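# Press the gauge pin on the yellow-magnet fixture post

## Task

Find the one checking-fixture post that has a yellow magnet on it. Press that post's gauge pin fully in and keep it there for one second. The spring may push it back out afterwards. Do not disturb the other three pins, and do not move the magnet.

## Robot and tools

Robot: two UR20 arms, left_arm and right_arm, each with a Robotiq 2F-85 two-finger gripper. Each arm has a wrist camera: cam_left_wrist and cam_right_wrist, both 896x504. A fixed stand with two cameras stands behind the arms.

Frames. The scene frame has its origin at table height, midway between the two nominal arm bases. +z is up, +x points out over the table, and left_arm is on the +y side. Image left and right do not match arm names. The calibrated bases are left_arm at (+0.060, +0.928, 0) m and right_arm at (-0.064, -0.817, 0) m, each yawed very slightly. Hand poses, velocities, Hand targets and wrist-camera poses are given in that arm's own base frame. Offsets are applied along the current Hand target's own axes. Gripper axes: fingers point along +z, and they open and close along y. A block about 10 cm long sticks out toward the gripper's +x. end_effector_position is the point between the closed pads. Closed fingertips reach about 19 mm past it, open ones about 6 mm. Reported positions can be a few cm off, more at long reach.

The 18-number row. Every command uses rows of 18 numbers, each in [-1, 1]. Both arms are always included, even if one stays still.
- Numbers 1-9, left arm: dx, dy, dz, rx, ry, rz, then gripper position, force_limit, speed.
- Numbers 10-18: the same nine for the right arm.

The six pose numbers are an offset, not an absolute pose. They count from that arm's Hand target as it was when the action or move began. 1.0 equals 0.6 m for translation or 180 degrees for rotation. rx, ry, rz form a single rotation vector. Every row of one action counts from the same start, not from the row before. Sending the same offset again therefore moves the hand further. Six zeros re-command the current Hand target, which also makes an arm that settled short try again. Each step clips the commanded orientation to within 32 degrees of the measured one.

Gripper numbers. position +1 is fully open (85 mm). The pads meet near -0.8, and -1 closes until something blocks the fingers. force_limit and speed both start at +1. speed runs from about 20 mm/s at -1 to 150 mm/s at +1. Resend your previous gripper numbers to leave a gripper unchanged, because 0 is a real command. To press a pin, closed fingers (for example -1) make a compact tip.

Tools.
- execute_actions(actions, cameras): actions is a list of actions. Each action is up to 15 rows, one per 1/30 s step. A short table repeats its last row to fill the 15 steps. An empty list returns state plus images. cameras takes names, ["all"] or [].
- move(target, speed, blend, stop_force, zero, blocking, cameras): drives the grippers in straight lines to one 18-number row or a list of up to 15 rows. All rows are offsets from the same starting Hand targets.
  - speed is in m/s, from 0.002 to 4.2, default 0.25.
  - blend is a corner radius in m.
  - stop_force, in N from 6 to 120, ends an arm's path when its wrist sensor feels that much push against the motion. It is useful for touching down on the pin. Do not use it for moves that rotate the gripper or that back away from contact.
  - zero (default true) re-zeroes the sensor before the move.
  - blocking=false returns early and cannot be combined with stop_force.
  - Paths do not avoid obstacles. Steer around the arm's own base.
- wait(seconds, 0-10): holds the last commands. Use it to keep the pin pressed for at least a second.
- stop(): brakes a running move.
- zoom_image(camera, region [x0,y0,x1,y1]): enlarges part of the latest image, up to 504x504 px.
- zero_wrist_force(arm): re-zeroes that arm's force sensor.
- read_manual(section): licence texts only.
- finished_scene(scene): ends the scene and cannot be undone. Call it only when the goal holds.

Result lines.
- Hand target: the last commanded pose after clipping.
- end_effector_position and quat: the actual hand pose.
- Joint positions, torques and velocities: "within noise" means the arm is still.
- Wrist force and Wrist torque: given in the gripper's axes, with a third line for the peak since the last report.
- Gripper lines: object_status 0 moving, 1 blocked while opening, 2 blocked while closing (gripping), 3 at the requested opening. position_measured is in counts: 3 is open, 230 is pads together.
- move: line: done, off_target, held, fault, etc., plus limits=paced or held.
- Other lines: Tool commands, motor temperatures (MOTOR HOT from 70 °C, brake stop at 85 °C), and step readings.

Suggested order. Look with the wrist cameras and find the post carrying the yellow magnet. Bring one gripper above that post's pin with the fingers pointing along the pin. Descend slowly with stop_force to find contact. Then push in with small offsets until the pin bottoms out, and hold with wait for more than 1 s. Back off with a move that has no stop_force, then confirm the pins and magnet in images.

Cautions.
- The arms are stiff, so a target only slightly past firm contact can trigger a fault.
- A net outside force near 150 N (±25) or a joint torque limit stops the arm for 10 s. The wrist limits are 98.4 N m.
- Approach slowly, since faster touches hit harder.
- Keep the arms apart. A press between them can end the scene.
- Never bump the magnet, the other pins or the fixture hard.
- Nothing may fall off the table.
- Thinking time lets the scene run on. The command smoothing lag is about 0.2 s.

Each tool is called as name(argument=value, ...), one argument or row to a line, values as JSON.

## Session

execute_actions(
  actions=[],
)

Scene clock: 0.00 s.
left_arm: end_effector_position=(+0.3071, -0.4220, +0.1602) position_measured=3 object_status=3 end_effector_quat_wxyz=(+0.066, +0.956, -0.074, +0.275) | right_arm: end_effector_position=(+0.4900, -0.3027, +0.2369) position_measured=3 object_status=3 end_effector_quat_wxyz=(+0.548, -0.467, -0.511, -0.471)
Joint positions: left_arm=[-1.763 -1.739 2.857 -2.766 -1.003 1.555] | right_arm=[2.511 -2.074 -2.06 -2.212 2.389 -0.015]
Joint velocities: within noise
Joint torques (N m): no reading
Motor temperatures (°C): left_arm=[24 35 26 38 34 33] | right_arm=[28 35 35 36 33 38]
Wrist force (N): no reading
Wrist torque (N m): no reading
Wrist force, peak (N): no reading
Hand target: left_arm +0.3071, -0.4220, +0.1602; +0.066, +0.956, -0.074, +0.275 | right_arm +0.4900, -0.3027, +0.2369; +0.548, -0.467, -0.511, -0.471
Tool commands: left_gripper/position=+1.0 left_gripper/force_limit=+1.0 left_gripper/speed=+1.0 right_gripper/position=+1.0 right_gripper/force_limit=+1.0 right_gripper/speed=+1.0
camera_calibration:
cam_left_wrist: T_world_to_cam=[[-0.204299, -0.976285, 0.0716159, -0.353754], [-0.955218, 0.182823, -0.232669, 0.427195], [0.214058, -0.115943, -0.969916, 0.170568], [0, 0, 0, 1]] pos_world=[0.299281, -0.40369, 0.290166]
cam_right_wrist: T_world_to_cam=[[0.98966, 0.130322, -0.059914, -0.419077], [-0.0206188, -0.284112, -0.958569, 0.167032], [-0.141945, 0.949893, -0.278487, 0.549542], [0, 0, 0, 1]] pos_world=[0.496192, -0.419935, 0.288044]

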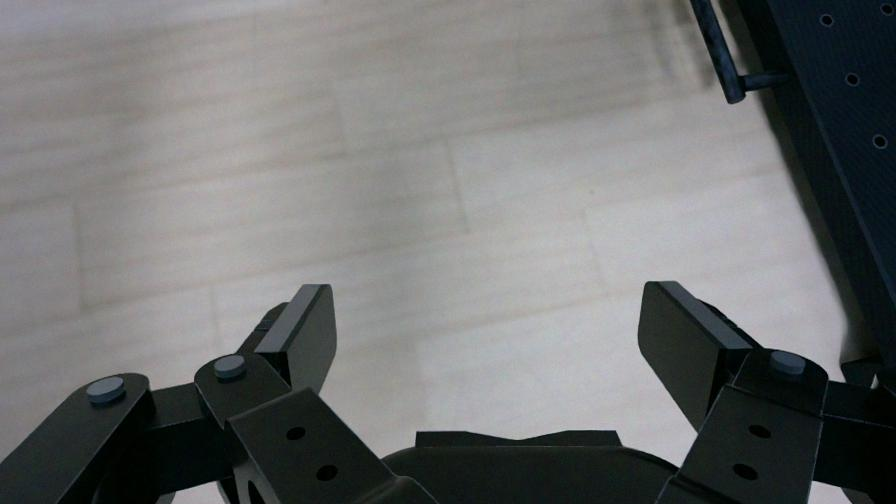

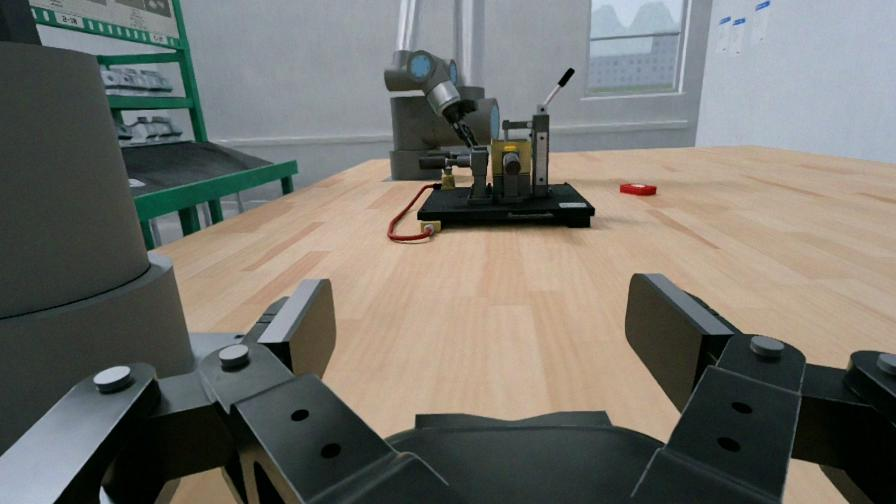

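zoom_image(
  camera="cam_right_wrist",
  region=[380, 60, 620, 250],
)

Scaled by 2.100 from the camera's 896x504 image, which has a finer 1280x720 frame.

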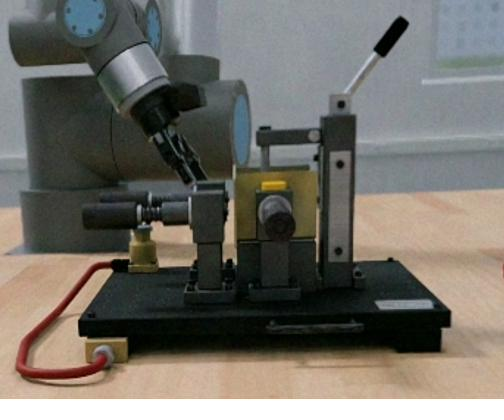

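move(
  target=[0,0,0,0,0,0,1,1,1,-0.032,0.226,0.896,0,0,0,-1,-1,0],
  speed=0.4,
  cameras=["cam_right_wrist"],
)

move(
  target=[0,0,0,0,0,0,1,1,1,0.0347,-0.028,0.341,0,0,0,-1,-1,0],
  cameras=["cam_right_wrist"],
)

zoom_image(
  camera="cam_right_wrist",
  region=[380, 100, 780, 400],
)

Scene clock: 3.77 s.
left_arm: end_effector_position=(+0.3071, -0.4220, +0.1602) position_measured=3 object_status=3 end_effector_quat_wxyz=(+0.066, +0.956, -0.074, +0.275) | right_arm: end_effector_position=(+0.5592, +0.2475, +0.2370) position_measured=232 object_status=3 end_effector_quat_wxyz=(+0.536, -0.476, -0.525, -0.458)
Joint positions: left_arm=[-1.763 -1.739 2.857 -2.766 -1.003 1.555] | right_arm=[3.336 -1.889 -2.377 -2.081 3.208 -0.035]
Joint torques (N m): left_arm=[3.37 -13.29 -54.92 -10.54 3.21 -0.3] | right_arm=[18.91 125.01 30.53 5.41 4.4 5.02]
Wrist force (N): left_arm=[0.0 0.2 -0.3] | right_arm=[0.4 -0.2 1.5]
Wrist torque (N m): left_arm=[0.04 0.01 0.00] | right_arm=[0.23 -0.05 -0.22]
Wrist force, peak (N): left_arm=[0.3 0.3 -0.4] | right_arm=[0.5 1.0 5.3]
Hand target: left_arm +0.3071, -0.4220, +0.1602; +0.066, +0.956, -0.074, +0.275 | right_arm +0.5592, +0.2477, +0.2366; +0.548, -0.467, -0.511, -0.471
Off the commanded pose: left_arm 0.000 m, 0 deg | right_arm 0.001 m, 3 deg.
move: off_target (right_arm)
camera_calibration:
cam_right_wrist: T_world_to_cam=[[0.98919, 0.134319, -0.0588389, -0.560257], [-0.0115894, -0.328381, -0.944474, 0.327454], [-0.146182, 0.934946, -0.323274, 0.0534798], [0, 0, 0, 1]] pos_world=[0.565814, 0.132782, 0.293596]
Images, in order (width x height): cam_right_wrist 896x504.

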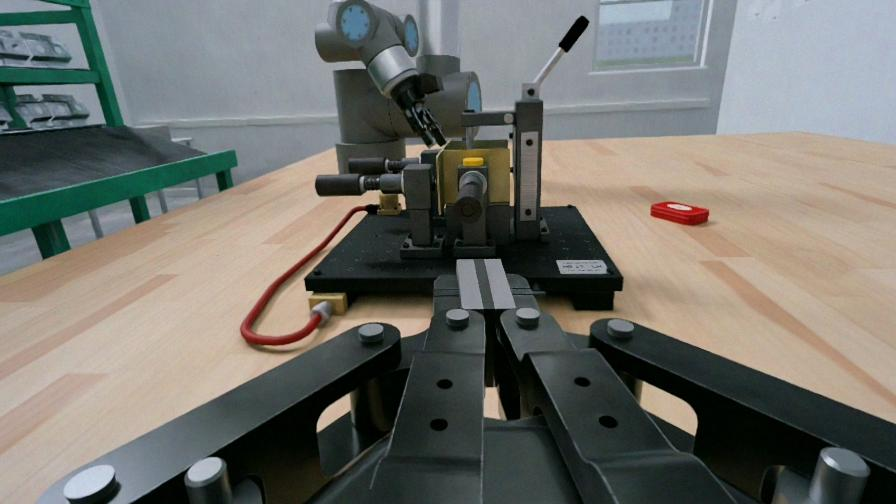

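Scene clock: 5.23 s.
left_arm: end_effector_position=(+0.3071, -0.4220, +0.1602) position_measured=3 object_status=3 end_effector_quat_wxyz=(+0.066, +0.956, -0.074, +0.275) | right_arm: end_effector_position=(+0.5186, +0.4477, +0.2667) position_measured=232 object_status=3 end_effector_quat_wxyz=(+0.548, -0.467, -0.511, -0.471)
Joint positions: left_arm=[-1.763 -1.739 2.857 -2.766 -1.003 1.555] | right_arm=[3.702 -1.819 -2.459 -1.905 3.584 0.121]
Joint torques (N m): left_arm=[0 -13.34 -53.48 -9.85 3.19 -1.11] | right_arm=[18.52 71.81 31.72 9.28 5.72 4.69]
Wrist force (N): left_arm=[-0.4 0.1 0.0] | right_arm=[0.2 0.8 0.9]
Wrist torque (N m): left_arm=[0.01 0.07 0.00] | right_arm=[0.12 -0.17 -0.38]
Wrist force, peak (N): left_arm=[0.2 -0.3 -0.4] | right_arm=[0.3 0.8 4.2]
Hand target: left_arm +0.3071, -0.4220, +0.1602; +0.066, +0.956, -0.074, +0.275 | right_arm +0.5186, +0.4478, +0.2666; +0.548, -0.467, -0.511, -0.471
Off the commanded pose: left_arm 0.000 m, 0 deg | right_arm 0.000 m, 0 deg.
move: done
camera_calibration:
cam_right_wrist: T_world_to_cam=[[0.989662, 0.130352, -0.0598192, -0.543436], [-0.0205203, -0.284101, -0.958575, 0.409235], [-0.141947, 0.949892, -0.278489, -0.150925], [0, 0, 0, 1]] pos_world=[0.524792, 0.330465, 0.317744]
Images, in order (width x height): cam_right_wrist 896x504.

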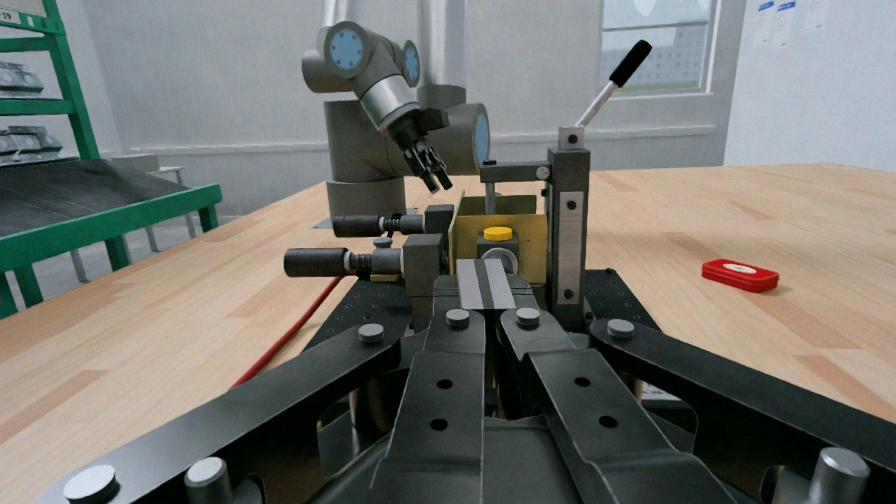

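Scaled by 1.260 from the camera's 896x504 image, which has a finer 1280x720 frame.

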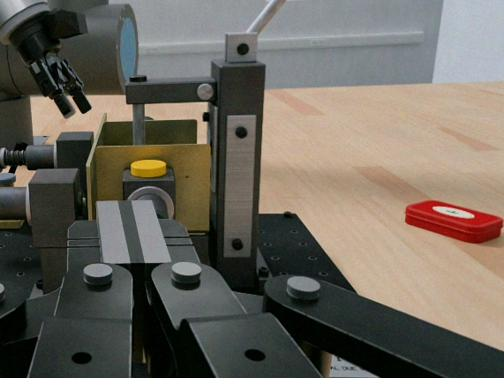

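move(
  target=[0,0,0,0,0,0,1,1,1,-0.18,0.0267,0.237,-0.03,-0.0134,0,-1,-1,0],
  cameras=["cam_right_wrist"],
)

zoom_image(
  camera="cam_right_wrist",
  region=[300, 100, 700, 400],
)

Scene clock: 7.27 s.
left_arm: end_effector_position=(+0.3071, -0.4220, +0.1602) position_measured=3 object_status=3 end_effector_quat_wxyz=(+0.066, +0.956, -0.074, +0.275) | right_arm: end_effector_position=(+0.5136, +0.5949, +0.1644) position_measured=232 object_status=3 end_effector_quat_wxyz=(+0.514, -0.502, -0.500, -0.484)
Joint positions: left_arm=[-1.763 -1.739 2.857 -2.766 -1.003 1.555] | right_arm=[3.952 -1.986 -2.448 -1.853 3.924 0.03]
Joint torques (N m): left_arm=[4.34 -13.82 -55.29 -10.06 3.51 -0.82] | right_arm=[17.96 101.17 46.3 9.1 5.22 -7.47]
Wrist force (N): left_arm=[0.0 -0.1 0.1] | right_arm=[0.7 -0.9 0.1]
Wrist torque (N m): left_arm=[-0.02 0.00 0.00] | right_arm=[-0.06 -0.25 0.00]
Wrist force, peak (N): left_arm=[0.4 0.1 -0.4] | right_arm=[-0.7 -1.1 2.4]
Hand target: left_arm +0.3071, -0.4220, +0.1602; +0.066, +0.956, -0.074, +0.275 | right_arm +0.5136, +0.5950, +0.1643; +0.514, -0.502, -0.500, -0.484
Off the commanded pose: left_arm 0.000 m, 0 deg | right_arm 0.000 m, 0 deg.
move: done
camera_calibration:
cam_right_wrist: T_world_to_cam=[[0.997439, 0.035304, -0.0622033, -0.510803], [-0.0474641, -0.323871, -0.94491, 0.38823], [-0.0535049, 0.945442, -0.321366, -0.355583], [0, 0, 0, 1]] pos_world=[0.508896, 0.479953, 0.220796]
Images, in order (width x height): cam_right_wrist 896x504.

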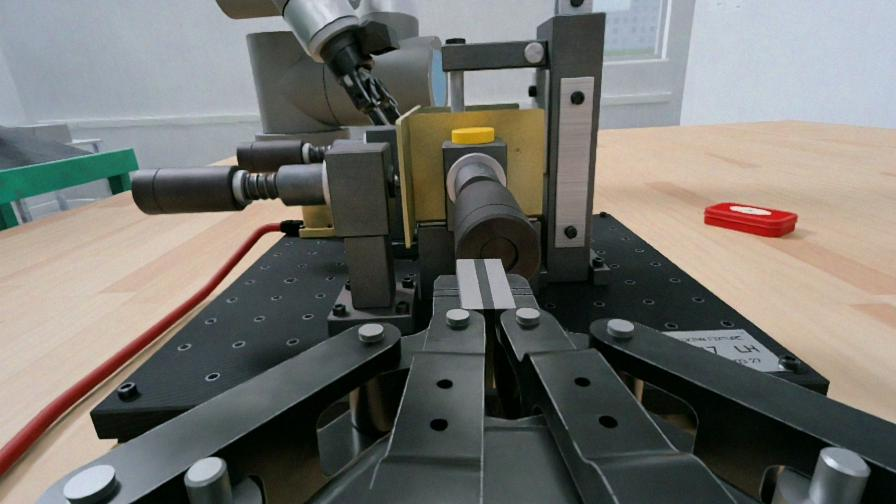

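Scaled by 1.260 from the camera's 896x504 image, which has a finer 1280x720 frame.

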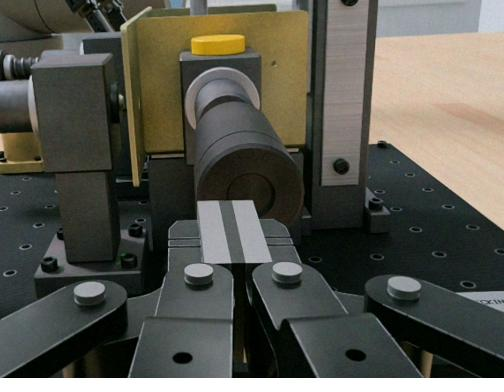

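move(
  target=[0,0,0,0,0,0,1,1,1,0.005,0.011,0.04,0,0,0,-1,-1,0],
  speed=0.1,
)

move(
  target=[0,0,0,0,0,0,1,1,1,0,0,0.037,0,0,0,-1,-1,0],
  speed=0.01,
  stop_force=45,
)

move(
  target=[0,0,0,0,0,0,1,1,1,0,0,0.04,0,0,0,-1,-1,0],
  speed=0.003,
  stop_force=32,
  cameras=["cam_right_wrist"],
)

wait(
  seconds=1.2,
)

Scene clock: 8.63 s.
left_arm: end_effector_position=(+0.3071, -0.4220, +0.1602) position_measured=3 object_status=3 end_effector_quat_wxyz=(+0.066, +0.956, -0.074, +0.275) | right_arm: end_effector_position=(+0.5196, +0.6190, +0.1671) position_measured=232 object_status=3 end_effector_quat_wxyz=(+0.514, -0.502, -0.500, -0.484)
Joint positions: left_arm=[-1.763 -1.739 2.857 -2.766 -1.003 1.555] | right_arm=[3.974 -1.99 -2.423 -1.873 3.946 0.03]
Joint torques (N m): left_arm=[-1.08 -14.3 -55.73 -10.37 3.61 -1.06] | right_arm=[24.51 94.64 46.18 0.39 5.06 4.96]
Wrist force (N): left_arm=[0.0 0.2 -0.1] | right_arm=[0.7 -1.2 0.3]
Wrist torque (N m): left_arm=[0.02 0.00 0.00] | right_arm=[-0.09 -0.19 0.07]
Wrist force, peak (N): left_arm=[0.1 0.0 -0.4] | right_arm=[0.7 -1.7 0.7]
Hand target: left_arm +0.3071, -0.4220, +0.1602; +0.066, +0.956, -0.074, +0.275 | right_arm +0.5196, +0.6192, +0.1671; +0.514, -0.502, -0.500, -0.484
Off the commanded pose: left_arm 0.000 m, 0 deg | right_arm 0.000 m, 0 deg.
move: done

Scene clock: 11.70 s.
left_arm: end_effector_position=(+0.3071, -0.4220, +0.1602) position_measured=3 object_status=3 end_effector_quat_wxyz=(+0.066, +0.956, -0.074, +0.275) | right_arm: end_effector_position=(+0.5190, +0.6414, +0.1670) position_measured=232 object_status=3 end_effector_quat_wxyz=(+0.514, -0.502, -0.500, -0.484)
Joint positions: left_arm=[-1.763 -1.739 2.857 -2.766 -1.003 1.555] | right_arm=[4.001 -1.996 -2.408 -1.882 3.973 0.03]
Joint torques (N m): left_arm=[0.82 -17 -52.8 -10.65 3.31 -0.96] | right_arm=[28.75 98.02 55.55 0.1 4.15 6.06]
Wrist force (N): left_arm=[0.0 0.1 0.1] | right_arm=[2.0 0.4 -9.9]
Wrist torque (N m): left_arm=[0.03 0.01 0.00] | right_arm=[-0.21 -0.08 0.05]
Wrist force, peak (N): left_arm=[0.5 0.1 -0.3] | right_arm=[1.9 0.4 -10.2]
Hand target: left_arm +0.3071, -0.4220, +0.1602; +0.066, +0.956, -0.074, +0.275 | right_arm +0.5190, +0.6414, +0.1670; +0.514, -0.502, -0.500, -0.484
Off the commanded pose: left_arm 0.000 m, 0 deg | right_arm 0.000 m, 0 deg.
move: done

Scene clock: 15.40 s.
left_arm: end_effector_position=(+0.3071, -0.4220, +0.1602) position_measured=3 object_status=3 end_effector_quat_wxyz=(+0.066, +0.956, -0.074, +0.275) | right_arm: end_effector_position=(+0.5187, +0.6505, +0.1670) position_measured=232 object_status=3 end_effector_quat_wxyz=(+0.514, -0.502, -0.499, -0.484)
Joint positions: left_arm=[-1.763 -1.739 2.857 -2.766 -1.003 1.555] | right_arm=[4.011 -1.999 -2.402 -1.886 3.984 0.03]
Joint torques (N m): left_arm=[5.14 -9.04 -55.29 -9.75 2.74 -1.35] | right_arm=[18.07 106.16 50.89 6.16 -3.31 5.69]
Wrist force (N): left_arm=[-0.1 0.0 0.1] | right_arm=[15.5 1.4 -56.9]
Wrist torque (N m): left_arm=[0.00 0.03 0.00] | right_arm=[-0.35 0.33 0.00]
Wrist force, peak (N): left_arm=[0.2 -0.1 -0.5] | right_arm=[15.9 1.6 -57.1]
Hand target: left_arm +0.3071, -0.4220, +0.1602; +0.066, +0.956, -0.074, +0.275 | right_arm +0.5187, +0.6505, +0.1670; +0.514, -0.502, -0.499, -0.484 (not the last commanded pose)
Off the commanded pose: left_arm 0.000 m, 0 deg | right_arm 0.015 m, 0 deg.
move: contact (right_arm)
camera_calibration:
cam_right_wrist: T_world_to_cam=[[0.99744, 0.0351684, -0.0622696, -0.517607], [-0.0475658, -0.323957, -0.944875, 0.409059], [-0.0534025, 0.945418, -0.321455, -0.407155], [0, 0, 0, 1]] pos_world=[0.513996, 0.535653, 0.223396]
Images, in order (width x height): cam_right_wrist 896x504.

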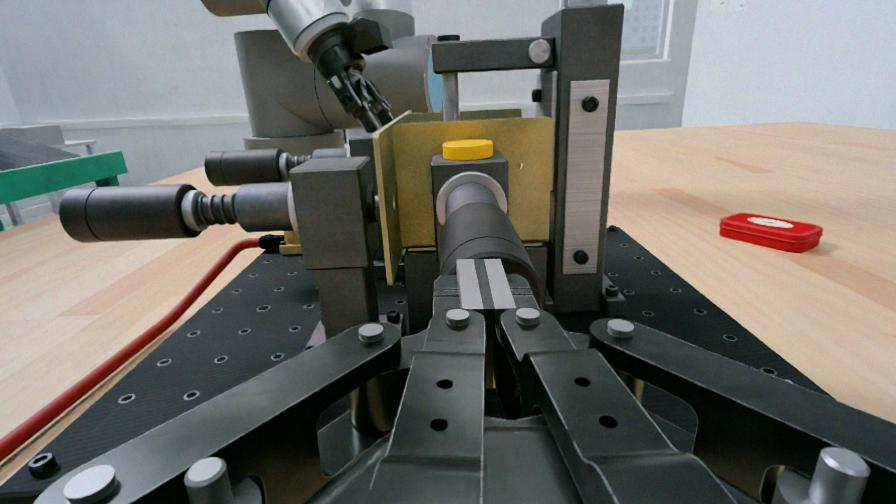

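Scene clock: 16.60 s.
left_arm: end_effector_position=(+0.3071, -0.4220, +0.1602) position_measured=3 object_status=3 end_effector_quat_wxyz=(+0.066, +0.956, -0.074, +0.275) | right_arm: end_effector_position=(+0.5187, +0.6505, +0.1670) position_measured=232 object_status=3 end_effector_quat_wxyz=(+0.514, -0.502, -0.499, -0.484)
Joint positions: left_arm=[-1.763 -1.739 2.857 -2.766 -1.003 1.555] | right_arm=[4.011 -1.998 -2.402 -1.886 3.983 0.03]
Joint torques (N m): left_arm=[0.42 -10.74 -56.82 -9.53 3.01 -0.97] | right_arm=[7.54 115.92 46.13 9.29 -4.63 5.48]
Wrist force (N): left_arm=[0.1 -0.2 0.0] | right_arm=[14.7 0.0 -47.9]
Wrist torque (N m): left_arm=[-0.03 0.00 0.00] | right_arm=[-0.28 0.28 0.00]
Wrist force, peak (N): left_arm=[0.0 0.2 -0.4] | right_arm=[15.8 1.3 -57.0]
Hand target: left_arm +0.3071, -0.4220, +0.1602; +0.066, +0.956, -0.074, +0.275 | right_arm +0.5187, +0.6505, +0.1670; +0.514, -0.502, -0.499, -0.484 (not the last commanded pose)
Tool commands: left_gripper/position=+1.0 left_gripper/force_limit=+1.0 left_gripper/speed=+1.0 right_gripper/position=-1.0 right_gripper/force_limit=-1.0 right_gripper/speed=+0.0
Off the commanded pose: left_arm 0.000 m, 0 deg | right_arm 0.015 m, 0 deg.
wait: 1.20 s; at rest by 0.17 s

Bottomed at the predicted depth (0.651). Retreat and finish.

move(
  target=[0,0,0,0,0,0,1,1,1,0,0,-0.1,0,0,0,-1,-1,0],
  speed=0.1,
)

finished_scene(
  scene=3,
)

Scene clock: 17.83 s.
left_arm: end_effector_position=(+0.3071, -0.4220, +0.1602) position_measured=3 object_status=3 end_effector_quat_wxyz=(+0.066, +0.956, -0.074, +0.275) | right_arm: end_effector_position=(+0.5204, +0.5907, +0.1671) position_measured=232 object_status=3 end_effector_quat_wxyz=(+0.514, -0.502, -0.500, -0.484)
Joint positions: left_arm=[-1.763 -1.739 2.857 -2.766 -1.003 1.555] | right_arm=[3.938 -1.983 -2.441 -1.862 3.91 0.03]
Joint torques (N m): left_arm=[0.13 -11.46 -57.48 -9.99 3.18 -1.29] | right_arm=[-21.75 133.19 24.96 9.1 -5.32 -5.27]
Wrist force (N): left_arm=[-0.3 0.2 0.2] | right_arm=[0.7 -0.6 0.2]
Wrist torque (N m): left_arm=[0.03 0.07 0.00] | right_arm=[0.00 -0.25 0.01]
Wrist force, peak (N): left_arm=[-0.2 0.3 -0.5] | right_arm=[14.8 0.0 -48.0]
Hand target: left_arm +0.3071, -0.4220, +0.1602; +0.066, +0.956, -0.074, +0.275 | right_arm +0.5204, +0.5905, +0.1671; +0.514, -0.502, -0.499, -0.484
Off the commanded pose: left_arm 0.000 m, 0 deg | right_arm 0.000 m, 0 deg.
move: done

The scene is finished: the task was done.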